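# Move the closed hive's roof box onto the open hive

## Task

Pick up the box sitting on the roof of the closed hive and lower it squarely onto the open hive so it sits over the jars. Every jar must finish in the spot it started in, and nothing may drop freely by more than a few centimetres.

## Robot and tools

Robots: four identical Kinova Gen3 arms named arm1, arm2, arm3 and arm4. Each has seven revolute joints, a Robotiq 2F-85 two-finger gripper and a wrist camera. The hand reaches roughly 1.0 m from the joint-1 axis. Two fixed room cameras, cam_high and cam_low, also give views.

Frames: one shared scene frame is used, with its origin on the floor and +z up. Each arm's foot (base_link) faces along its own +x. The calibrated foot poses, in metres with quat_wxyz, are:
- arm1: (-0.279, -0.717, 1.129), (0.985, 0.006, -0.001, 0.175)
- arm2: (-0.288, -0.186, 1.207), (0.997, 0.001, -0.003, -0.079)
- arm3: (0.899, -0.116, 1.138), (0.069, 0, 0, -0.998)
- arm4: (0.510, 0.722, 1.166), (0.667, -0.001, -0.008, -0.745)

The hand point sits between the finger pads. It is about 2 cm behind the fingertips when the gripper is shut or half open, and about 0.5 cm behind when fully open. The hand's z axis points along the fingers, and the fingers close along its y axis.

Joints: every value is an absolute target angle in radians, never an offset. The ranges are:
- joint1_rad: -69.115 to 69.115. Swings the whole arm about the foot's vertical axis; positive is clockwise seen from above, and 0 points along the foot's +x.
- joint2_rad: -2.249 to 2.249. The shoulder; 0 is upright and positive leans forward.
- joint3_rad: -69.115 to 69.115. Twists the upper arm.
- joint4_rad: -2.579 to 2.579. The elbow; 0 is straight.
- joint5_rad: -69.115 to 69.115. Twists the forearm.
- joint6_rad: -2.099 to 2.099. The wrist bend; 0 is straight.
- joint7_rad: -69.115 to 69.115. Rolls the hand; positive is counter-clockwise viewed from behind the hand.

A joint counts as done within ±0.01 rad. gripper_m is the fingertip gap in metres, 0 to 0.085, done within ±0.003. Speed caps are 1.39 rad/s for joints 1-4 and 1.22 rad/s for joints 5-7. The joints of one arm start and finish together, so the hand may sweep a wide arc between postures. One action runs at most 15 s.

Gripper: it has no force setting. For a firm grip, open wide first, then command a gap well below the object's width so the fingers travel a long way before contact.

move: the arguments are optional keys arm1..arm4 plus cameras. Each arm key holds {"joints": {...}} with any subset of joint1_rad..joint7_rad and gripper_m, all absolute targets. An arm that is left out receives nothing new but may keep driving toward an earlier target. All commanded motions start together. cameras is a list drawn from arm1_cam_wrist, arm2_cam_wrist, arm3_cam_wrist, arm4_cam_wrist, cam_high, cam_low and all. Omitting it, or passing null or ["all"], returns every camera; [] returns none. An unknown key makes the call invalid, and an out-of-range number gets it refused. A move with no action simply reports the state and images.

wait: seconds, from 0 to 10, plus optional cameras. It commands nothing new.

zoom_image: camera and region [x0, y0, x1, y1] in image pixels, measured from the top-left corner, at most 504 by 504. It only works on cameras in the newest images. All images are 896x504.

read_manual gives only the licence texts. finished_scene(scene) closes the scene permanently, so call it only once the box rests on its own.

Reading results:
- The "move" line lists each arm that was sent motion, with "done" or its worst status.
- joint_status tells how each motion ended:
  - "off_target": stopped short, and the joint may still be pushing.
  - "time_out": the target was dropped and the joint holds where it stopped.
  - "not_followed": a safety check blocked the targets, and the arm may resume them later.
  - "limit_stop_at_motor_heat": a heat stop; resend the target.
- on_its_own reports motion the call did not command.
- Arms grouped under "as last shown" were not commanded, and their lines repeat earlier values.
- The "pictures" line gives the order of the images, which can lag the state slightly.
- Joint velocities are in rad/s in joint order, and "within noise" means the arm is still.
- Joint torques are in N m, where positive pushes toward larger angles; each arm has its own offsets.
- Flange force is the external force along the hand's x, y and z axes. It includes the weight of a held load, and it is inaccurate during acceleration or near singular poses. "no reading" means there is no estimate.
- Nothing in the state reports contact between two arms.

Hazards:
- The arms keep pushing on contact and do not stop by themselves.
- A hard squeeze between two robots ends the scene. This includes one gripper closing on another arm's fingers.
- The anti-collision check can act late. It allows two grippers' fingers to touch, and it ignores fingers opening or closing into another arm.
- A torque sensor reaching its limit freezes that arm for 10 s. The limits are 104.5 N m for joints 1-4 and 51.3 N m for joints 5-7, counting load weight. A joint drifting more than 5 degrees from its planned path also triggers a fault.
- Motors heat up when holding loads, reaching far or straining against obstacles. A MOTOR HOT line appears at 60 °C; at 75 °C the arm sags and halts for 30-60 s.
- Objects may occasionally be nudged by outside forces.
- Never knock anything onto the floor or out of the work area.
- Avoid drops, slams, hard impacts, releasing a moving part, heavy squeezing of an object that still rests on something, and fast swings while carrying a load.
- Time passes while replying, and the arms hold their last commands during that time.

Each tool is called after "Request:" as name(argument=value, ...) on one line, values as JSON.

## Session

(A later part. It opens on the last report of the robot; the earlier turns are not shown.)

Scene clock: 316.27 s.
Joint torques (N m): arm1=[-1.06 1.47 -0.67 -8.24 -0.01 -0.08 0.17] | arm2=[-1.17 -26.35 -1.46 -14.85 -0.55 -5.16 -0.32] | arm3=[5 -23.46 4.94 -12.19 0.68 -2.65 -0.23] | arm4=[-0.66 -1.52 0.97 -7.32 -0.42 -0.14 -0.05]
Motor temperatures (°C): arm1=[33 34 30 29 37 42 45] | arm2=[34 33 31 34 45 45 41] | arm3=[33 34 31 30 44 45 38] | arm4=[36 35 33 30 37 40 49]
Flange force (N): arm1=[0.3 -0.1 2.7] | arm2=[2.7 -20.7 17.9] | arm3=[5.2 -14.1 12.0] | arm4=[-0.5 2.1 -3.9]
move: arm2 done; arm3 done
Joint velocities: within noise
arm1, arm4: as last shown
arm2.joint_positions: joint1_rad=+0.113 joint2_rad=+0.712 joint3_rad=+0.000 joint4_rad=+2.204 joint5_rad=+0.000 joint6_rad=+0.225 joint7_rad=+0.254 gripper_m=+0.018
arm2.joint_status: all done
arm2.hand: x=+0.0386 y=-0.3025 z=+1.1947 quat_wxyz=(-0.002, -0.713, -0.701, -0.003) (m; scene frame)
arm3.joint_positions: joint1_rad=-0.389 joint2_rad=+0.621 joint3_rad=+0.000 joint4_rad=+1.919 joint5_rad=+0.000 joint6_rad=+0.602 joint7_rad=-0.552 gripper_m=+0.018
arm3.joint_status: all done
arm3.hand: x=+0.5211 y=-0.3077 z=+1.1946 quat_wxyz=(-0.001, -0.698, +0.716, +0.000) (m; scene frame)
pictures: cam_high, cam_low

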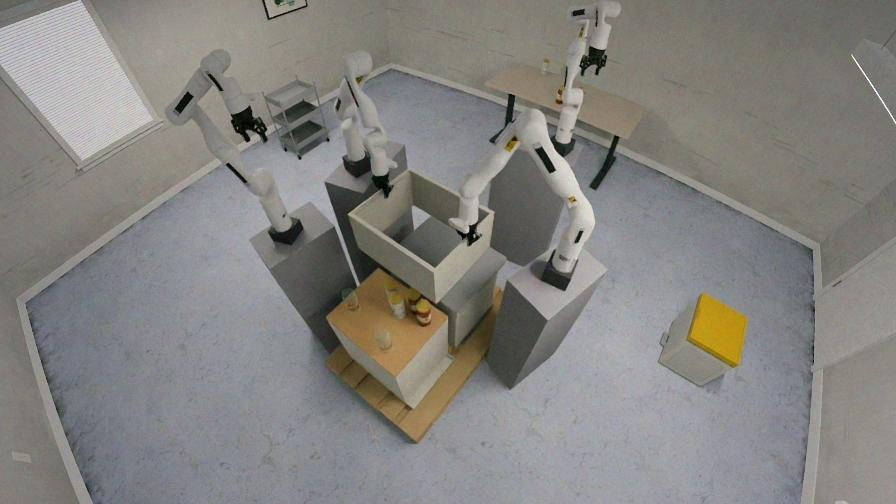

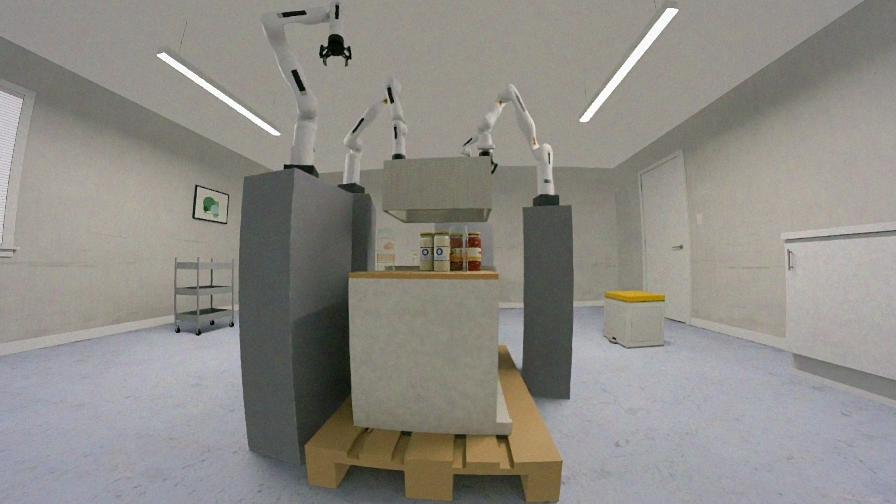

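Request:
move(arm2={"joints":{"joint1_rad":0.3166,"joint2_rad":0.738,"joint4_rad":2.0922,"joint6_rad":0.3114,"joint7_rad":0.4615}}, arm3={"joints":{"joint1_rad":-0.5327,"joint2_rad":0.6801,"joint4_rad":1.7798,"joint6_rad":0.6817,"joint7_rad":-0.6919}}, cameras=[])

Request:
move(arm2={"joints":{"joint1_rad":0.4833,"joint2_rad":0.7816,"joint4_rad":1.9368,"joint6_rad":0.4232,"joint7_rad":0.6325}}, arm3={"joints":{"joint1_rad":-0.6506,"joint2_rad":0.7577,"joint4_rad":1.5999,"joint6_rad":0.784,"joint7_rad":-0.8055}}, cameras=[])

Request:
move(arm2={"joints":{"joint1_rad":0.6159,"joint2_rad":0.8451,"joint4_rad":1.742,"joint6_rad":0.5545,"joint7_rad":0.7694}}, arm3={"joints":{"joint1_rad":-0.7462,"joint2_rad":0.8556,"joint4_rad":1.3752,"joint6_rad":0.9108,"joint7_rad":-0.8968}}, cameras=[])

Request:
move(arm2={"joints":{"joint1_rad":0.7207,"joint2_rad":0.9304,"joint4_rad":1.5065,"joint6_rad":0.7047,"joint7_rad":0.8785}}, arm3={"joints":{"joint1_rad":-0.8244,"joint2_rad":0.9814,"joint4_rad":1.0903,"joint6_rad":1.0699,"joint7_rad":-0.9707}})

Request:
zoom_image(camera="cam_low", region=[340, 150, 540, 300])

Request:
zoom_image(camera="cam_high", region=[300, 170, 540, 410])

Scene clock: 336.13 s.
Joint torques (N m): arm1=[-0.99 1.45 -0.73 -8.27 0.01 -0.06 0.15] | arm2=[-2.75 -27.78 -3.27 -15.57 -0.93 -4.96 -0.33] | arm3=[6.34 -25.68 6.03 -12.46 1.12 -2.61 -0.19] | arm4=[-0.62 -1.58 0.96 -7.36 -0.35 -0.13 -0.07]
Motor temperatures (°C): arm1=[33 34 30 29 37 42 45] | arm2=[34 33 31 34 45 45 41] | arm3=[33 34 31 30 44 45 38] | arm4=[36 35 33 30 37 40 49]
Flange force (N): arm1=[0.0 0.0 2.9] | arm2=[3.3 -21.1 17.6] | arm3=[5.7 -14.6 12.3] | arm4=[-0.6 2.0 -3.7]
move: arm2 done; arm3 done
Joint velocities: within noise
arm1, arm4: as last shown
arm2.joint_positions: joint1_rad=+0.317 joint2_rad=+0.738 joint3_rad=+0.000 joint4_rad=+2.092 joint5_rad=+0.000 joint6_rad=+0.311 joint7_rad=+0.461 gripper_m=+0.018
arm2.joint_status: all done
arm2.hand: x=+0.0386 y=-0.3815 z=+1.1946 quat_wxyz=(-0.001, -0.712, -0.702, -0.003) (m; scene frame)
arm3.joint_positions: joint1_rad=-0.533 joint2_rad=+0.680 joint3_rad=+0.000 joint4_rad=+1.780 joint5_rad=+0.000 joint6_rad=+0.682 joint7_rad=-0.692 gripper_m=+0.018
arm3.joint_status: all done
arm3.hand: x=+0.5213 y=-0.3847 z=+1.1948 quat_wxyz=(-0.001, -0.700, +0.714, +0.000) (m; scene frame)
pictures: none
No camera images: "cameras" was empty.

Scene clock: 337.30 s.
Joint torques (N m): arm1=[-1.04 1.49 -0.71 -8.29 0 -0.04 0.14] | arm2=[-4.05 -29.62 -5.1 -15.8 -1.46 -4.36 -0.26] | arm3=[7.49 -28.1 6.93 -12.5 1.65 -2.27 -0.12] | arm4=[-0.65 -1.49 0.98 -7.37 -0.37 -0.16 -0.1]
Motor temperatures (°C): arm1=[33 34 30 29 37 42 45] | arm2=[34 33 31 34 45 45 41] | arm3=[33 34 31 30 44 45 38] | arm4=[36 35 33 30 37 40 49]
Flange force (N): arm1=[0.1 -0.1 3.0] | arm2=[4.2 -20.3 17.7] | arm3=[6.3 -14.3 12.6] | arm4=[-0.3 2.1 -3.7]
move: arm2 done; arm3 done
Joint velocities: within noise
arm1.joint_positions: joint1_rad=-0.162 joint2_rad=-0.480 joint3_rad=+0.000 joint4_rad=+1.473 joint5_rad=+0.000 joint6_rad=+2.052 joint7_rad=-0.154 gripper_m=+0.085
arm1.joint_status: not commanded
arm1.hand: x=-0.1806 y=-0.6965 z=+1.6494 quat_wxyz=(-0.018, -0.569, -0.821, -0.049) (m; scene frame)
arm2.joint_positions: joint1_rad=+0.483 joint2_rad=+0.782 joint3_rad=+0.000 joint4_rad=+1.937 joint5_rad=+0.000 joint6_rad=+0.423 joint7_rad=+0.633 gripper_m=+0.018
arm2.joint_status: all done
arm2.hand: x=+0.0386 y=-0.4605 z=+1.1945 quat_wxyz=(-0.002, -0.710, -0.704, -0.003) (m; scene frame)
arm3.joint_positions: joint1_rad=-0.651 joint2_rad=+0.758 joint3_rad=+0.000 joint4_rad=+1.600 joint5_rad=+0.000 joint6_rad=+0.784 joint7_rad=-0.805 gripper_m=+0.018
arm3.joint_status: all done
arm3.hand: x=+0.5213 y=-0.4616 z=+1.1948 quat_wxyz=(-0.001, -0.701, +0.713, +0.000) (m; scene frame)
arm4: as last shown
pictures: none
No camera images: "cameras" was empty.

Scene clock: 338.57 s.
Joint torques (N m): arm1=[-1.07 1.49 -0.73 -8.23 -0.01 -0.07 0.11] | arm2=[-5.33 -32.13 -6.27 -16.67 -1.99 -4.08 -0.23] | arm3=[8.77 -31.27 7.42 -13.15 2.12 -2.16 -0.13] | arm4=[-0.64 -1.55 1.06 -7.43 -0.36 -0.15 -0.11]
Motor temperatures (°C): arm1=[33 34 30 29 37 42 45] | arm2=[34 33 31 34 45 45 41] | arm3=[33 34 31 30 44 45 38] | arm4=[36 35 33 30 37 40 49]
Flange force (N): arm1=[0.0 -0.1 2.7] | arm2=[5.5 -20.3 17.4] | arm3=[6.7 -14.4 13.3] | arm4=[-0.5 2.3 -3.5]
move: arm2 done; arm3 done
Joint velocities: within noise
arm1, arm4: as last shown
arm2.joint_positions: joint1_rad=+0.616 joint2_rad=+0.845 joint3_rad=+0.000 joint4_rad=+1.742 joint5_rad=+0.000 joint6_rad=+0.554 joint7_rad=+0.769 gripper_m=+0.018
arm2.joint_status: all done
arm2.hand: x=+0.0385 y=-0.5395 z=+1.1943 quat_wxyz=(-0.001, -0.709, -0.705, -0.003) (m; scene frame)
arm3.joint_positions: joint1_rad=-0.746 joint2_rad=+0.856 joint3_rad=+0.000 joint4_rad=+1.375 joint5_rad=+0.000 joint6_rad=+0.911 joint7_rad=-0.897 gripper_m=+0.018
arm3.joint_status: all done
arm3.hand: x=+0.5212 y=-0.5386 z=+1.1950 quat_wxyz=(-0.001, -0.703, +0.711, +0.000) (m; scene frame)
pictures: none
No camera images: "cameras" was empty.

Scene clock: 339.93 s.
Joint torques (N m): arm1=[-1.01 1.5 -0.73 -8.24 0 -0.09 0.16] | arm2=[-6.01 -35.05 -6.66 -17.01 -2.45 -3.47 -0.17] | arm3=[9.09 -33.99 6.85 -13.15 2.26 -1.78 -0.16] | arm4=[-0.7 -1.56 0.97 -7.38 -0.37 -0.17 -0.18]
Motor temperatures (°C): arm1=[33 34 30 29 37 42 45] | arm2=[34 33 31 34 45 45 41] | arm3=[33 34 31 30 44 45 38] | arm4=[35 35 33 30 37 40 49]
Flange force (N): arm1=[0.1 -0.1 2.7] | arm2=[6.4 -18.6 17.9] | arm3=[7.6 -12.1 12.9] | arm4=[-0.3 1.7 -3.7]
move: arm2 done; arm3 done
Joint velocities: within noise
arm1, arm4: as last shown
arm2.joint_positions: joint1_rad=+0.721 joint2_rad=+0.930 joint3_rad=+0.000 joint4_rad=+1.506 joint5_rad=+0.000 joint6_rad=+0.705 joint7_rad=+0.878 gripper_m=+0.018
arm2.joint_status: all done
arm2.hand: x=+0.0385 y=-0.6184 z=+1.1941 quat_wxyz=(-0.002, -0.707, -0.707, -0.003) (m; scene frame)
arm3.joint_positions: joint1_rad=-0.824 joint2_rad=+0.981 joint3_rad=+0.000 joint4_rad=+1.090 joint5_rad=+0.000 joint6_rad=+1.070 joint7_rad=-0.971 gripper_m=+0.018
arm3.joint_status: all done
arm3.hand: x=+0.5214 y=-0.6156 z=+1.1949 quat_wxyz=(-0.001, -0.704, +0.710, +0.000) (m; scene frame)
pictures: arm1_cam_wrist, arm2_cam_wrist, arm3_cam_wrist, arm4_cam_wrist, cam_high, cam_low

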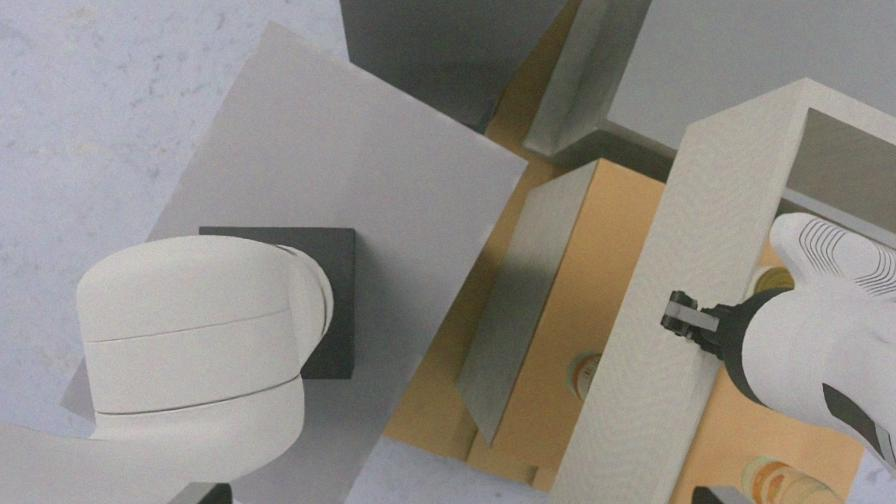

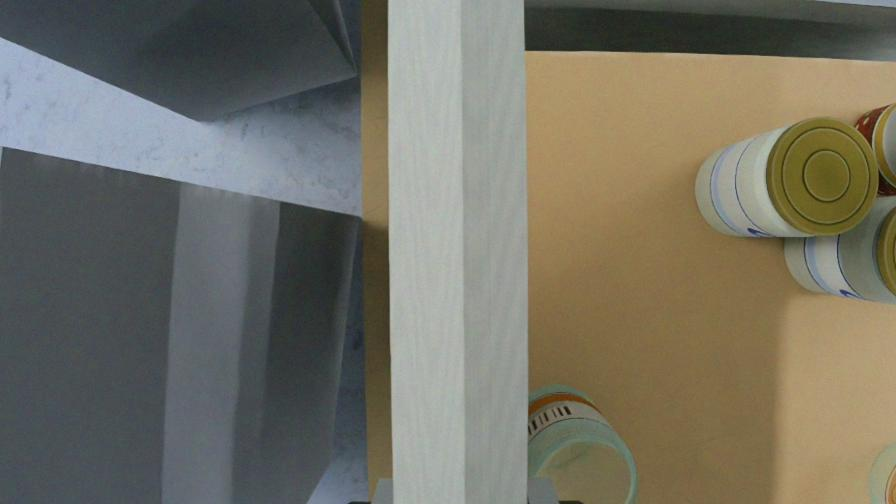

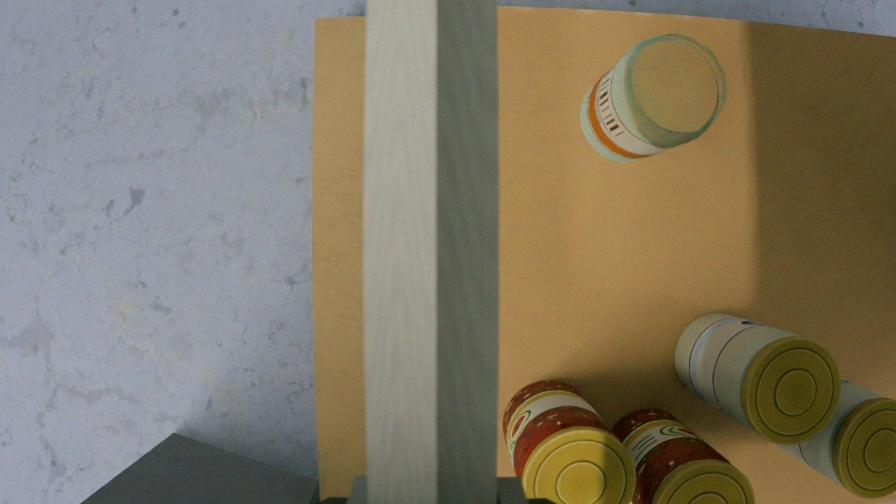

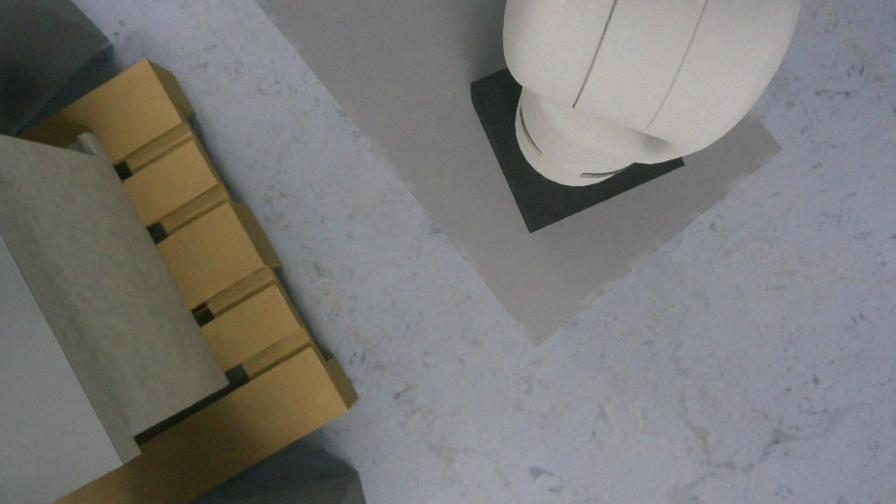

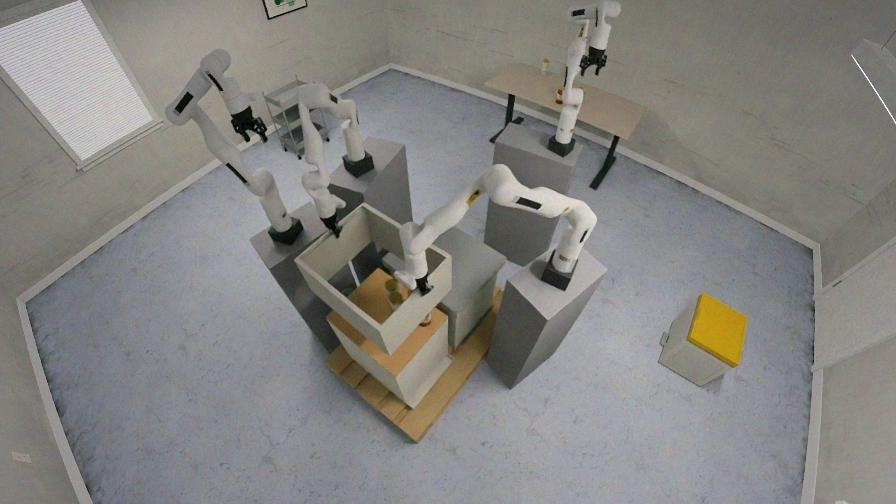

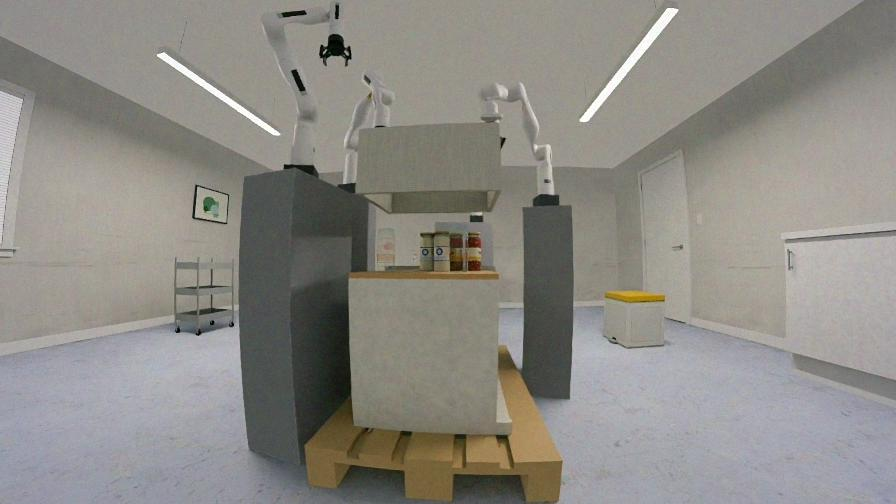

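Scaled by 2.520 from the camera's 896x504 image, which has a finer 1280x720 frame.

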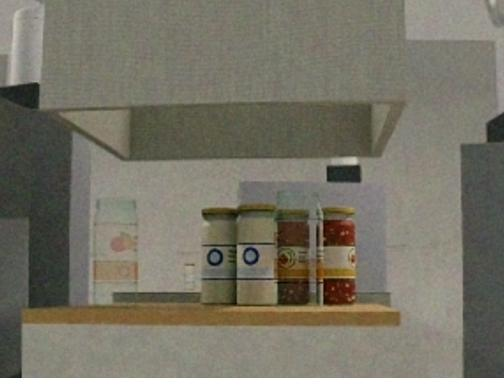

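Scaled by 2.100 from the camera's 896x504 image, which has a finer 1280x720 frame.

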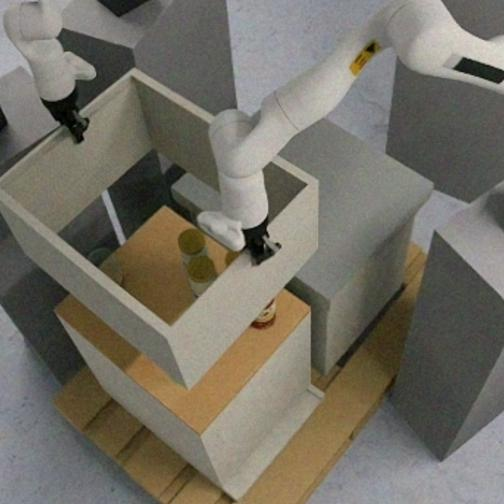

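Request:
move(arm1={"joints":{"joint1_rad":0.7266,"joint7_rad":0.3749}}, cameras=[])

Request:
move(arm1={"joints":{"joint2_rad":0.807,"joint4_rad":0.4201,"joint6_rad":1.9145}}, cameras=["arm1_cam_wrist","cam_high"])

Scene clock: 377.73 s.
Joint torques (N m): arm1=[-1.03 1.36 -0.72 -8.24 -0.02 0.01 0.12] | arm2=[-5.84 -34.94 -6.49 -16.82 -2.41 -3.35 -0.17] | arm3=[8.74 -33.86 6.62 -13.1 2.18 -1.65 -0.09] | arm4=[-0.67 -1.51 1.04 -7.33 -0.42 -0.2 -0.09]
Motor temperatures (°C): arm1=[33 34 30 29 37 42 45] | arm2=[34 34 31 34 44 45 41] | arm3=[33 36 31 30 44 45 38] | arm4=[35 35 33 30 37 40 49]
Flange force (N): arm1=[0.0 -0.1 2.9] | arm2=[6.3 -18.2 17.9] | arm3=[7.0 -12.0 12.9] | arm4=[-0.4 2.2 -4.0]
move: arm1 done
Joint velocities: within noise
arm1.joint_positions: joint1_rad=+0.727 joint2_rad=-0.480 joint3_rad=+0.000 joint4_rad=+1.473 joint5_rad=+0.000 joint6_rad=+2.052 joint7_rad=+0.375 gripper_m=+0.085
arm1.joint_status: all done
arm1.hand: x=-0.1960 y=-0.7829 z=+1.6484 quat_wxyz=(-0.040, -0.706, -0.706, -0.024) (m; scene frame)
arm2.joint_positions: joint1_rad=+0.721 joint2_rad=+0.930 joint3_rad=+0.000 joint4_rad=+1.507 joint5_rad=+0.000 joint6_rad=+0.705 joint7_rad=+0.878 gripper_m=+0.018
arm2.joint_status: not commanded
arm2.hand: x=+0.0385 y=-0.6184 z=+1.1941 quat_wxyz=(-0.001, -0.707, -0.707, -0.003) (m; scene frame)
arm3: as last shown
arm3.hand: x=+0.5214 y=-0.6157 z=+1.1948 quat_wxyz=(-0.001, -0.704, +0.710, +0.000) (m; scene frame)
arm4.joint_positions: joint1_rad=-0.828 joint2_rad=-0.298 joint3_rad=-0.033 joint4_rad=+1.506 joint5_rad=+0.015 joint6_rad=+1.934 joint7_rad=+1.887 gripper_m=+0.085
arm4.joint_status: not commanded
arm4.hand: x=+0.6012 y=+0.5842 z=+1.6564 quat_wxyz=(+0.001, -0.253, -0.967, +0.015) (m; scene frame)
pictures: none
No camera images: "cameras" was empty.

Scene clock: 380.30 s.
Joint torques (N m): arm1=[-1.22 -22.29 -0.17 -8.88 -0.01 0.27 0.12] | arm2=[-5.82 -34.94 -6.46 -16.89 -2.38 -3.36 -0.2] | arm3=[8.8 -33.96 6.65 -12.9 2.17 -1.62 -0.12] | arm4=[-0.69 -1.53 1.01 -7.43 -0.35 -0.2 -0.12]
Motor temperatures (°C): arm1=[33 34 30 29 37 42 45] | arm2=[34 34 31 34 44 45 41] | arm3=[33 36 31 30 44 45 38] | arm4=[35 35 33 30 37 40 49]
Flange force (N): arm1=no reading | arm2=[6.5 -18.4 17.9] | arm3=[8.1 -11.3 13.0] | arm4=[-0.3 2.1 -3.6]
move: arm1 done
Joint velocities: within noise
arm1.joint_positions: joint1_rad=+0.727 joint2_rad=+0.807 joint3_rad=+0.000 joint4_rad=+0.420 joint5_rad=+0.000 joint6_rad=+1.915 joint7_rad=+0.375 gripper_m=+0.085
arm1.joint_status: all done
arm1.hand: x=+0.2701 y=-0.9642 z=+1.4967 quat_wxyz=(+0.004, -0.707, -0.707, -0.004) (m; scene frame)
arm2, arm3, arm4: as last shown
pictures: arm1_cam_wrist, cam_high

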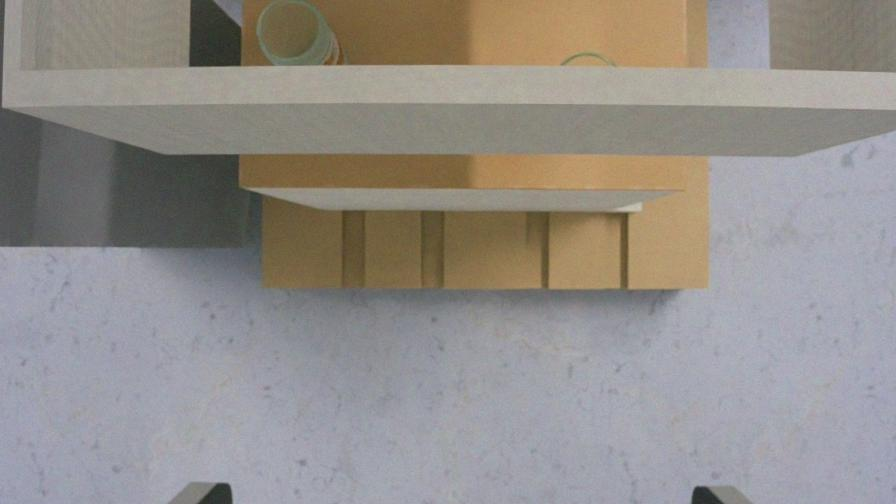

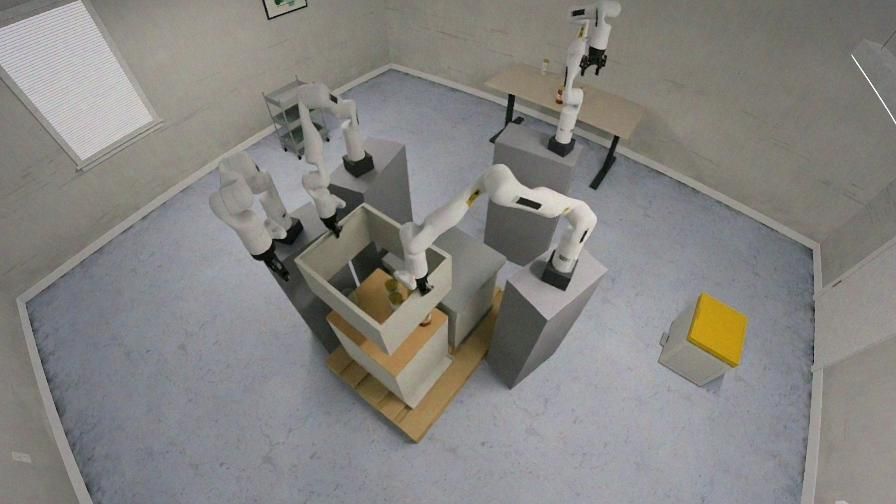

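Request:
move(arm2={"joints":{"joint1_rad":0.7396,"joint2_rad":0.9184,"joint4_rad":1.5379,"joint6_rad":0.6853,"joint7_rad":0.8974}}, arm3={"joints":{"joint1_rad":-0.8074,"joint2_rad":0.9999,"joint4_rad":1.0472,"joint6_rad":1.0945,"joint7_rad":-0.9537}}, cameras=[])

Request:
move(arm2={"joints":{"joint2_rad":1.0139,"joint4_rad":1.533,"joint6_rad":0.5947}}, arm3={"joints":{"joint2_rad":1.0679,"joint4_rad":1.0723,"joint6_rad":1.0014}}, cameras=[])

Request:
move(arm2={"joints":{"joint2_rad":1.1148,"joint4_rad":1.5092,"joint6_rad":0.5176}}, arm3={"joints":{"joint2_rad":1.1457,"joint4_rad":1.0757,"joint6_rad":0.9202}})

Request:
zoom_image(camera="cam_low", region=[340, 150, 540, 300])

Scene clock: 414.47 s.
Joint torques (N m): arm1=[-1.21 -22.28 -0.2 -8.86 -0.01 0.28 0.14] | arm2=[-5.64 -34.38 -6.28 -16.62 -2.31 -3.28 -0.3] | arm3=[9.11 -34.22 6.64 -13.07 2.1 -1.56 -0.22] | arm4=[-0.65 -1.56 1.06 -7.41 -0.35 -0.16 -0.1]
Motor temperatures (°C): arm1=[33 34 30 29 37 42 45] | arm2=[34 35 31 34 44 45 41] | arm3=[33 37 31 30 44 45 38] | arm4=[35 35 33 30 37 40 49]
Flange force (N): arm1=no reading | arm2=[6.8 -18.2 17.8] | arm3=[7.8 -11.7 12.9] | arm4=[-0.5 2.3 -3.6]
move: arm2 done; arm3 done
Joint velocities: within noise
arm1.joint_positions: joint1_rad=+0.727 joint2_rad=+0.807 joint3_rad=+0.000 joint4_rad=+0.420 joint5_rad=+0.000 joint6_rad=+1.915 joint7_rad=+0.375 gripper_m=+0.085
arm1.joint_status: not commanded
arm1.hand: x=+0.2701 y=-0.9642 z=+1.4967 quat_wxyz=(+0.004, -0.707, -0.707, -0.004) (m; scene frame)
arm2.joint_positions: joint1_rad=+0.740 joint2_rad=+0.918 joint3_rad=+0.000 joint4_rad=+1.538 joint5_rad=+0.000 joint6_rad=+0.685 joint7_rad=+0.897 gripper_m=+0.018
arm2.joint_status: all done
arm2.hand: x=+0.0253 y=-0.6185 z=+1.1941 quat_wxyz=(-0.001, -0.707, -0.707, -0.003) (m; scene frame)
arm3.joint_positions: joint1_rad=-0.807 joint2_rad=+1.000 joint3_rad=+0.000 joint4_rad=+1.047 joint5_rad=+0.000 joint6_rad=+1.095 joint7_rad=-0.954 gripper_m=+0.018
arm3.joint_status: all done
arm3.hand: x=+0.5084 y=-0.6156 z=+1.1952 quat_wxyz=(-0.001, -0.704, +0.710, +0.000) (m; scene frame)
arm4: as last shown
pictures: none
No camera images: "cameras" was empty.

Scene clock: 415.40 s.
Joint torques (N m): arm1=[-1.3 -22.22 -0.23 -8.87 0 0.27 0.11] | arm2=[-5.55 -34.91 -6.31 -15.23 -2.11 -3.08 -0.26] | arm3=[8.94 -35.16 6.72 -12.59 2.07 -1.51 -0.23] | arm4=[-0.67 -1.56 1.1 -7.38 -0.36 -0.11 -0.08]
Motor temperatures (°C): arm1=[33 34 30 29 37 42 45] | arm2=[34 35 31 34 44 45 41] | arm3=[33 37 31 30 44 45 38] | arm4=[35 35 33 30 37 40 49]
Flange force (N): arm1=no reading | arm2=[6.2 -17.5 16.8] | arm3=[8.2 -11.0 14.0] | arm4=[-0.7 2.4 -3.6]
move: arm2 done; arm3 done
Joint velocities: within noise
arm1.joint_positions: joint1_rad=+0.727 joint2_rad=+0.807 joint3_rad=+0.000 joint4_rad=+0.420 joint5_rad=+0.000 joint6_rad=+1.915 joint7_rad=+0.375 gripper_m=+0.085
arm1.joint_status: not commanded
arm1.hand: x=+0.2701 y=-0.9642 z=+1.4967 quat_wxyz=(+0.004, -0.707, -0.707, -0.004) (m; scene frame)
arm2.joint_positions: joint1_rad=+0.740 joint2_rad=+1.014 joint3_rad=+0.000 joint4_rad=+1.533 joint5_rad=+0.000 joint6_rad=+0.595 joint7_rad=+0.897 gripper_m=+0.018
arm2.joint_status: all done
arm2.hand: x=+0.0258 y=-0.6184 z=+1.1441 quat_wxyz=(-0.002, -0.707, -0.707, -0.003) (m; scene frame)
arm3.joint_positions: joint1_rad=-0.807 joint2_rad=+1.068 joint3_rad=+0.000 joint4_rad=+1.072 joint5_rad=+0.000 joint6_rad=+1.001 joint7_rad=-0.954 gripper_m=+0.018
arm3.joint_status: all done
arm3.hand: x=+0.5083 y=-0.6156 z=+1.1452 quat_wxyz=(-0.001, -0.704, +0.710, +0.000) (m; scene frame)
arm4: as last shown
pictures: none
No camera images: "cameras" was empty.

Scene clock: 416.33 s.
Joint torques (N m): arm1=[-1.3 -22.22 -0.26 -8.87 -0.02 0.29 0.13] | arm2=[-5.07 -35.68 -5.99 -14.03 -1.73 -2.95 -0.23] | arm3=[8.13 -35.44 6.2 -11.8 1.55 -1.36 -0.13] | arm4=[-0.74 -1.48 1.01 -7.42 -0.37 -0.15 -0.08]
Motor temperatures (°C): arm1=[33 34 30 29 37 42 45] | arm2=[34 35 31 34 44 45 41] | arm3=[33 37 31 30 44 45 38] | arm4=[35 35 33 30 37 40 49]
Flange force (N): arm1=no reading | arm2=[6.0 -16.1 16.4] | arm3=[7.9 -9.8 14.2] | arm4=[-0.3 2.2 -3.5]
move: arm2 done; arm3 done
Joint velocities: within noise
arm1.joint_positions: joint1_rad=+0.727 joint2_rad=+0.807 joint3_rad=+0.000 joint4_rad=+0.420 joint5_rad=+0.000 joint6_rad=+1.915 joint7_rad=+0.375 gripper_m=+0.085
arm1.joint_status: not commanded
arm1.hand: x=+0.2701 y=-0.9642 z=+1.4967 quat_wxyz=(+0.004, -0.707, -0.707, -0.004) (m; scene frame)
arm2.joint_positions: joint1_rad=+0.740 joint2_rad=+1.115 joint3_rad=+0.000 joint4_rad=+1.509 joint5_rad=+0.000 joint6_rad=+0.518 joint7_rad=+0.897 gripper_m=+0.018
arm2.joint_status: all done
arm2.hand: x=+0.0260 y=-0.6183 z=+1.0942 quat_wxyz=(-0.002, -0.707, -0.707, -0.003) (m; scene frame)
arm3.joint_positions: joint1_rad=-0.807 joint2_rad=+1.146 joint3_rad=+0.000 joint4_rad=+1.076 joint5_rad=+0.000 joint6_rad=+0.920 joint7_rad=-0.954 gripper_m=+0.018
arm3.joint_status: all done
arm3.hand: x=+0.5083 y=-0.6157 z=+1.0950 quat_wxyz=(-0.001, -0.704, +0.710, +0.000) (m; scene frame)
arm4: as last shown
pictures: arm1_cam_wrist, arm2_cam_wrist, arm3_cam_wrist, arm4_cam_wrist, cam_high, cam_low

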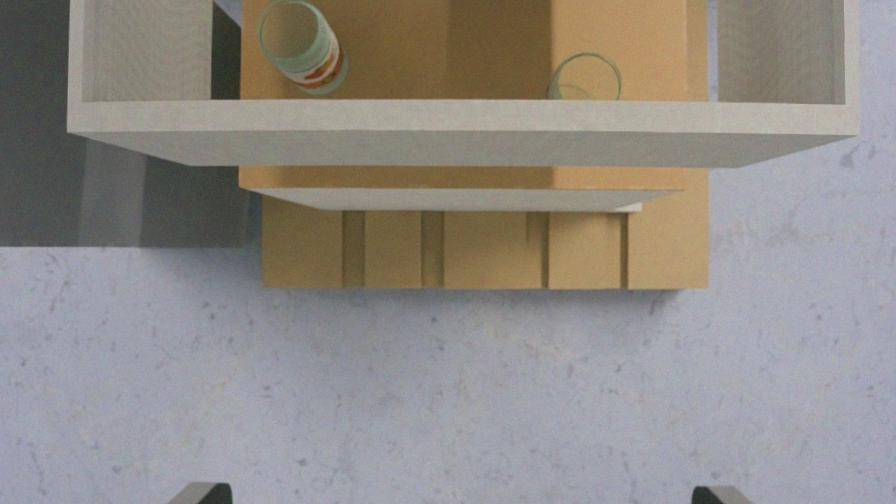

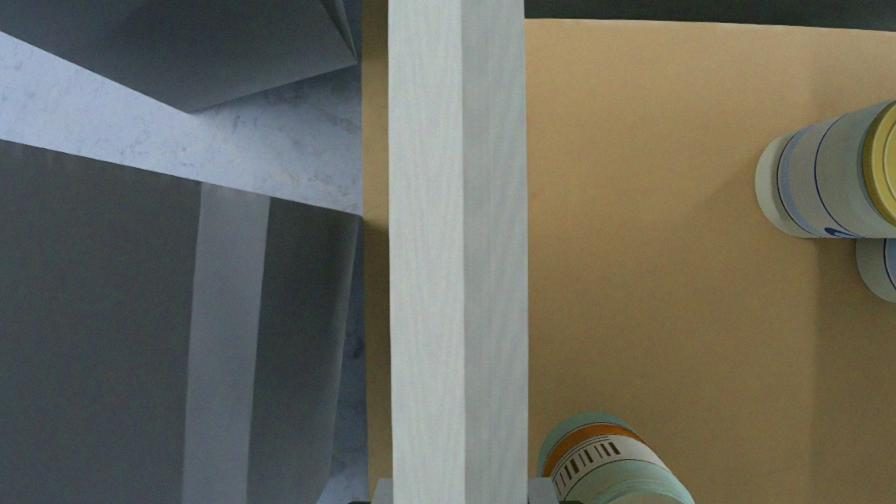

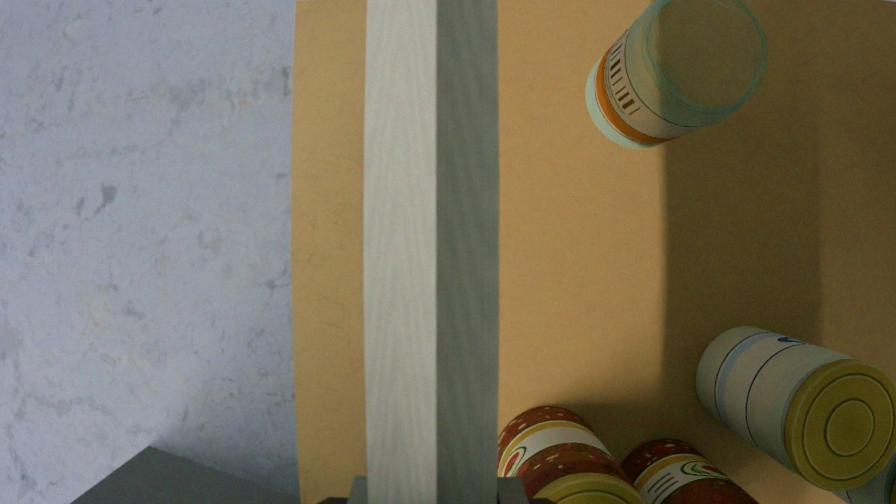

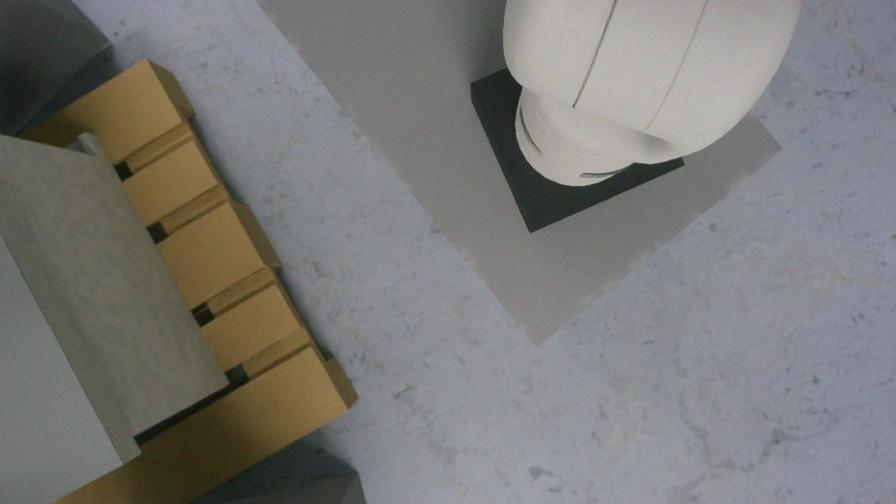

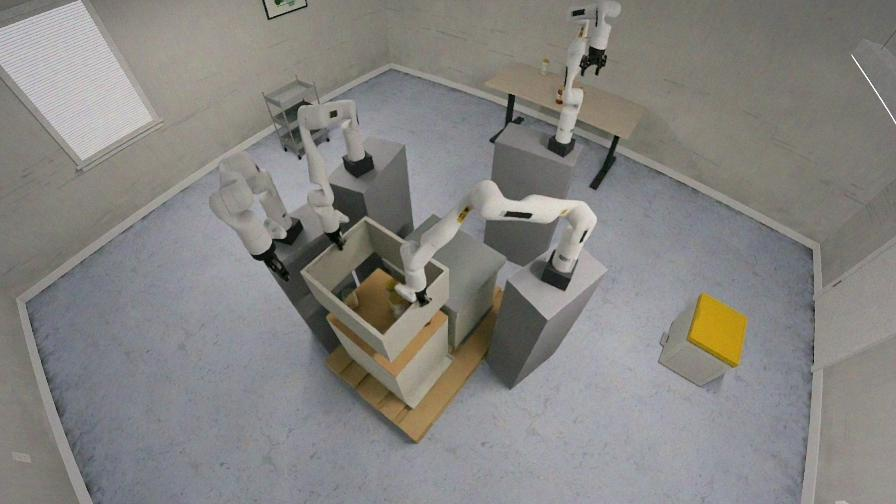

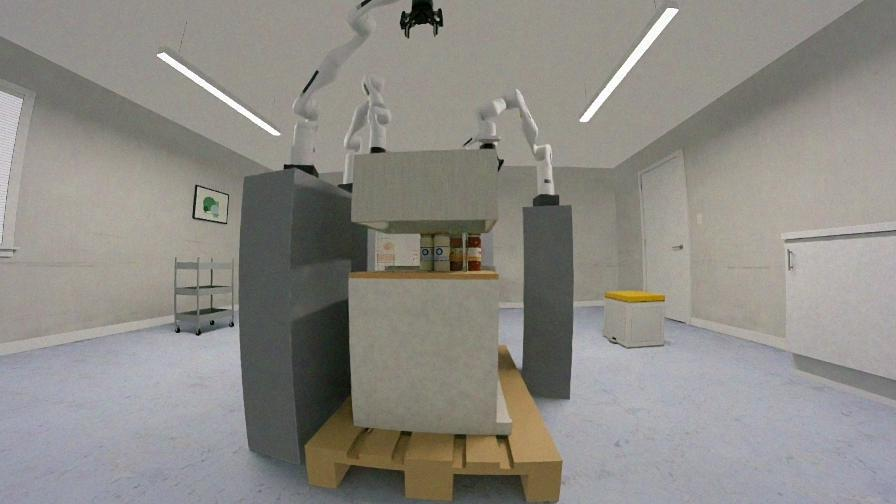

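Scaled by 2.520 from the camera's 896x504 image, which has a finer 1280x720 frame.

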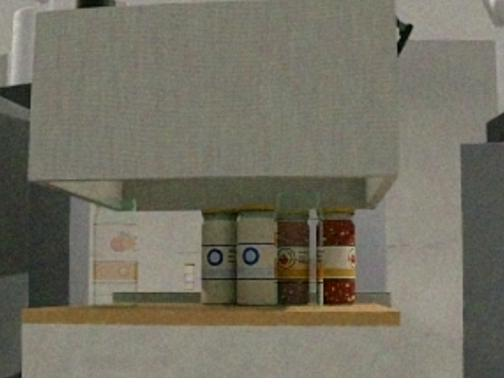

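Request:
move(arm2={"joints":{"joint1_rad":0.7568,"joint2_rad":1.2334,"joint4_rad":1.416,"joint6_rad":0.4922,"joint7_rad":0.9146}}, arm3={"joints":{"joint1_rad":-0.821,"joint2_rad":1.2566,"joint4_rad":0.9904,"joint6_rad":0.8946,"joint7_rad":-0.9673}}, cameras=[])

Request:
move(arm2={"joints":{"joint2_rad":1.3416,"joint4_rad":1.3533,"joint6_rad":0.4467}}, arm3={"joints":{"joint2_rad":1.3499,"joint4_rad":0.9481,"joint6_rad":0.8436}})

Request:
zoom_image(camera="cam_low", region=[340, 180, 520, 300])

Request:
zoom_image(camera="arm1_cam_wrist", region=[100, 80, 400, 280])

Request:
zoom_image(camera="arm1_cam_wrist", region=[560, 80, 860, 280])

Scene clock: 452.27 s.
Joint torques (N m): arm1=[-1.3 -22.34 -0.22 -8.92 0.01 0.3 0.16] | arm2=[-4.87 -36.6 -5.64 -13.17 -1.52 -2.71 -0.16] | arm3=[7.54 -36.53 5.54 -11.49 1.3 -1.29 -0.09] | arm4=[-0.66 -1.49 0.99 -7.42 -0.38 -0.14 -0.13]
Motor temperatures (°C): arm1=[33 35 30 29 37 42 45] | arm2=[34 36 31 34 44 45 41] | arm3=[33 38 31 31 44 45 37] | arm4=[35 35 33 30 37 39 49]
Flange force (N): arm1=no reading | arm2=[6.0 -14.9 15.7] | arm3=[8.0 -8.4 14.9] | arm4=[-0.3 2.0 -3.4]
move: arm2 done; arm3 done
Joint velocities: within noise
arm1.joint_positions: joint1_rad=+0.727 joint2_rad=+0.807 joint3_rad=+0.000 joint4_rad=+0.420 joint5_rad=+0.000 joint6_rad=+1.915 joint7_rad=+0.375 gripper_m=+0.085
arm1.joint_status: not commanded
arm1.hand: x=+0.2701 y=-0.9642 z=+1.4967 quat_wxyz=(+0.004, -0.707, -0.707, -0.004) (m; scene frame)
arm2.joint_positions: joint1_rad=+0.757 joint2_rad=+1.233 joint3_rad=+0.000 joint4_rad=+1.416 joint5_rad=+0.000 joint6_rad=+0.492 joint7_rad=+0.915 gripper_m=+0.018
arm2.joint_status: all done
arm2.hand: x=+0.0263 y=-0.6333 z=+1.0443 quat_wxyz=(-0.001, -0.707, -0.707, -0.003) (m; scene frame)
arm3.joint_positions: joint1_rad=-0.821 joint2_rad=+1.257 joint3_rad=+0.000 joint4_rad=+0.990 joint5_rad=+0.000 joint6_rad=+0.895 joint7_rad=-0.967 gripper_m=+0.018
arm3.joint_status: all done
arm3.hand: x=+0.5082 y=-0.6308 z=+1.0452 quat_wxyz=(-0.001, -0.704, +0.710, +0.000) (m; scene frame)
arm4: as last shown
pictures: none
No camera images: "cameras" was empty.

Scene clock: 453.23 s.
Joint torques (N m): arm1=[-1.31 -22.31 -0.19 -8.93 0 0.25 0.13] | arm2=[-4.7 -37.04 -5.43 -12.36 -1.32 -2.58 -0.14] | arm3=[7.18 -37.02 5.37 -11.11 1.18 -1.24 -0.15] | arm4=[-0.76 -1.55 1.05 -7.37 -0.36 -0.15 -0.12]
Motor temperatures (°C): arm1=[33 35 30 29 37 42 45] | arm2=[34 36 31 34 44 45 41] | arm3=[33 38 31 31 44 45 37] | arm4=[35 35 33 30 37 39 49]
Flange force (N): arm1=no reading | arm2=[5.8 -14.4 15.2] | arm3=[7.7 -7.8 15.6] | arm4=[-0.5 2.1 -3.7]
move: arm2 done; arm3 done
Joint velocities: within noise
arm1.joint_positions: joint1_rad=+0.727 joint2_rad=+0.807 joint3_rad=+0.000 joint4_rad=+0.420 joint5_rad=+0.000 joint6_rad=+1.915 joint7_rad=+0.375 gripper_m=+0.085
arm1.joint_status: not commanded
arm1.hand: x=+0.2701 y=-0.9642 z=+1.4967 quat_wxyz=(+0.004, -0.707, -0.707, -0.004) (m; scene frame)
arm2.joint_positions: joint1_rad=+0.757 joint2_rad=+1.342 joint3_rad=+0.000 joint4_rad=+1.353 joint5_rad=+0.000 joint6_rad=+0.447 joint7_rad=+0.915 gripper_m=+0.018
arm2.joint_status: all done
arm2.hand: x=+0.0266 y=-0.6331 z=+0.9942 quat_wxyz=(-0.001, -0.707, -0.707, -0.003) (m; scene frame)
arm3.joint_positions: joint1_rad=-0.821 joint2_rad=+1.350 joint3_rad=+0.000 joint4_rad=+0.948 joint5_rad=+0.000 joint6_rad=+0.844 joint7_rad=-0.967 gripper_m=+0.018
arm3.joint_status: all done
arm3.hand: x=+0.5082 y=-0.6308 z=+0.9952 quat_wxyz=(-0.001, -0.704, +0.710, +0.000) (m; scene frame)
arm4: as last shown
pictures: arm1_cam_wrist, arm2_cam_wrist, arm3_cam_wrist, arm4_cam_wrist, cam_high, cam_low

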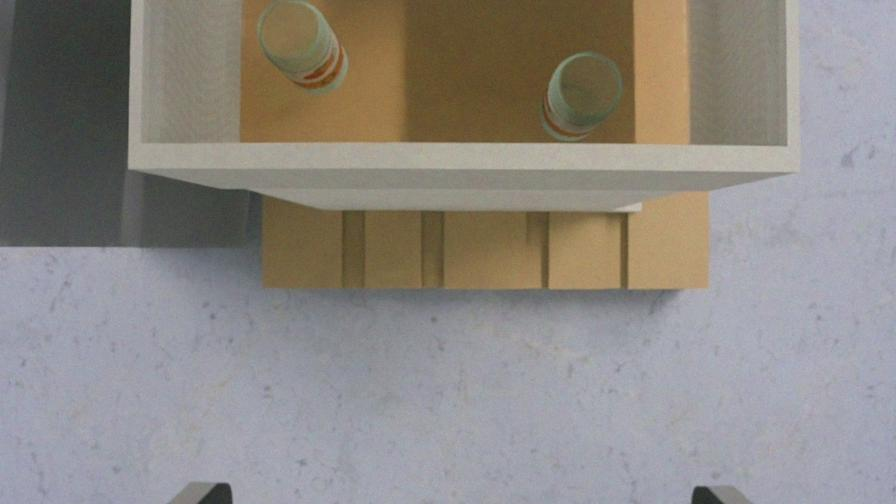

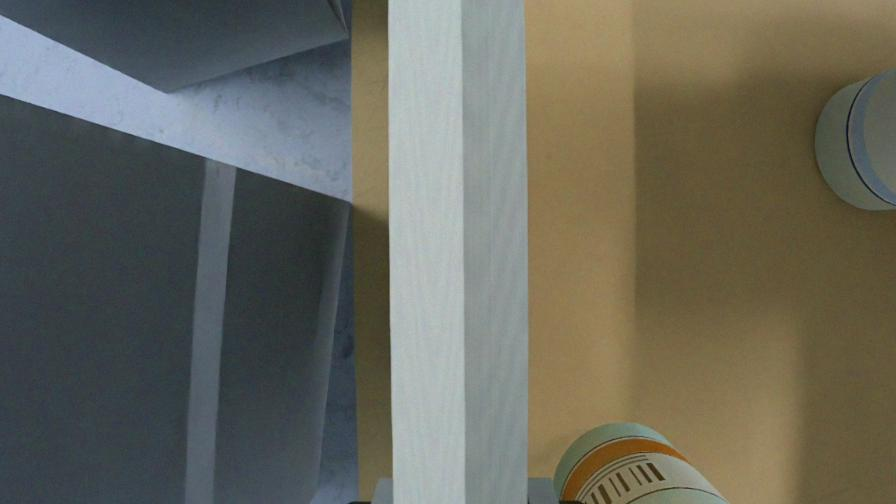

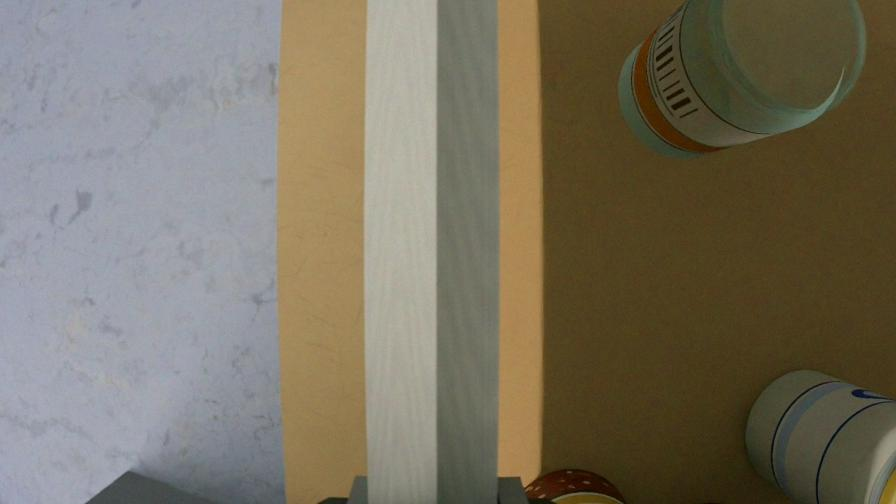

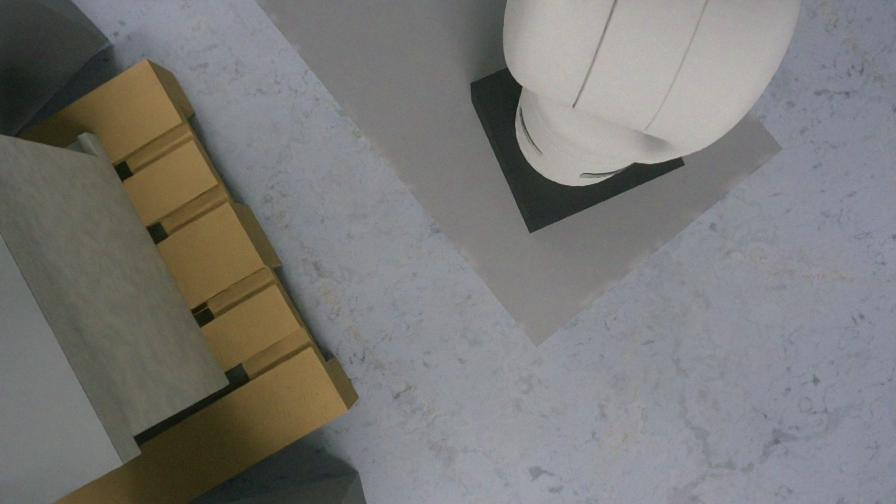

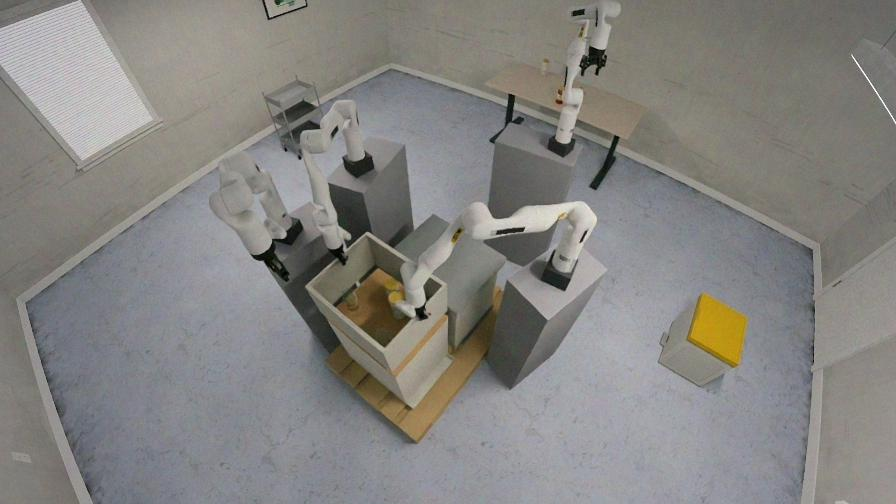

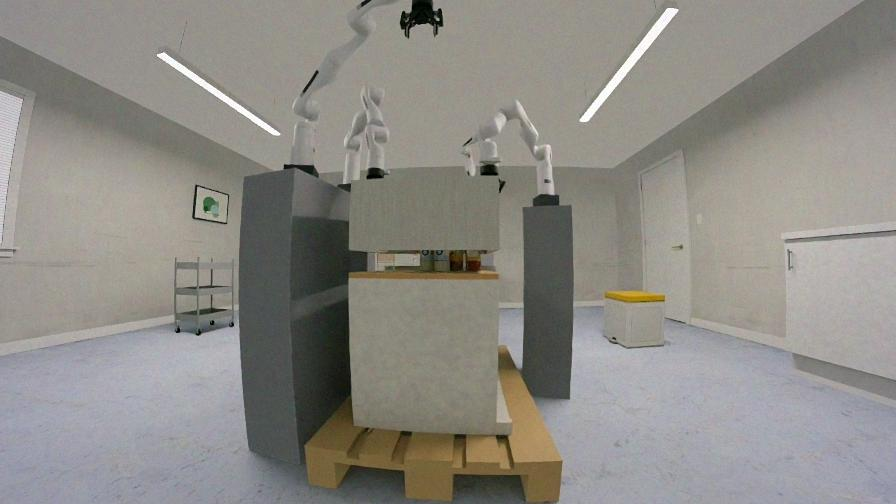

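Scaled by 2.800 from the camera's 896x504 image, which has a finer 1280x720 frame.

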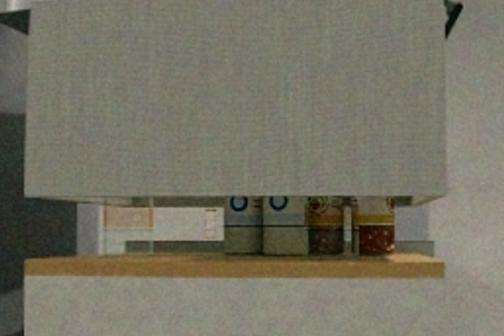

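Scaled by 1.680 from the camera's 896x504 image, which has a finer 1280x720 frame.

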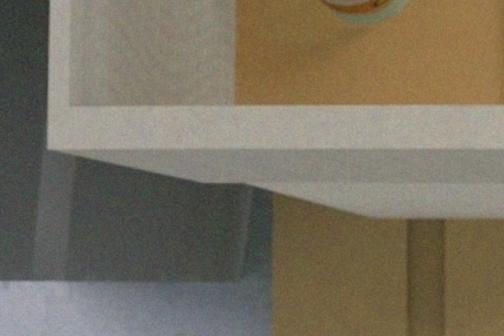

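Scaled by 1.680 from the camera's 896x504 image, which has a finer 1280x720 frame.

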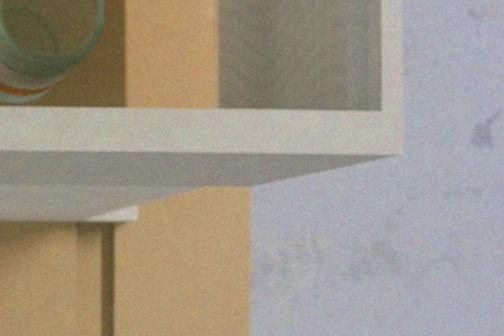

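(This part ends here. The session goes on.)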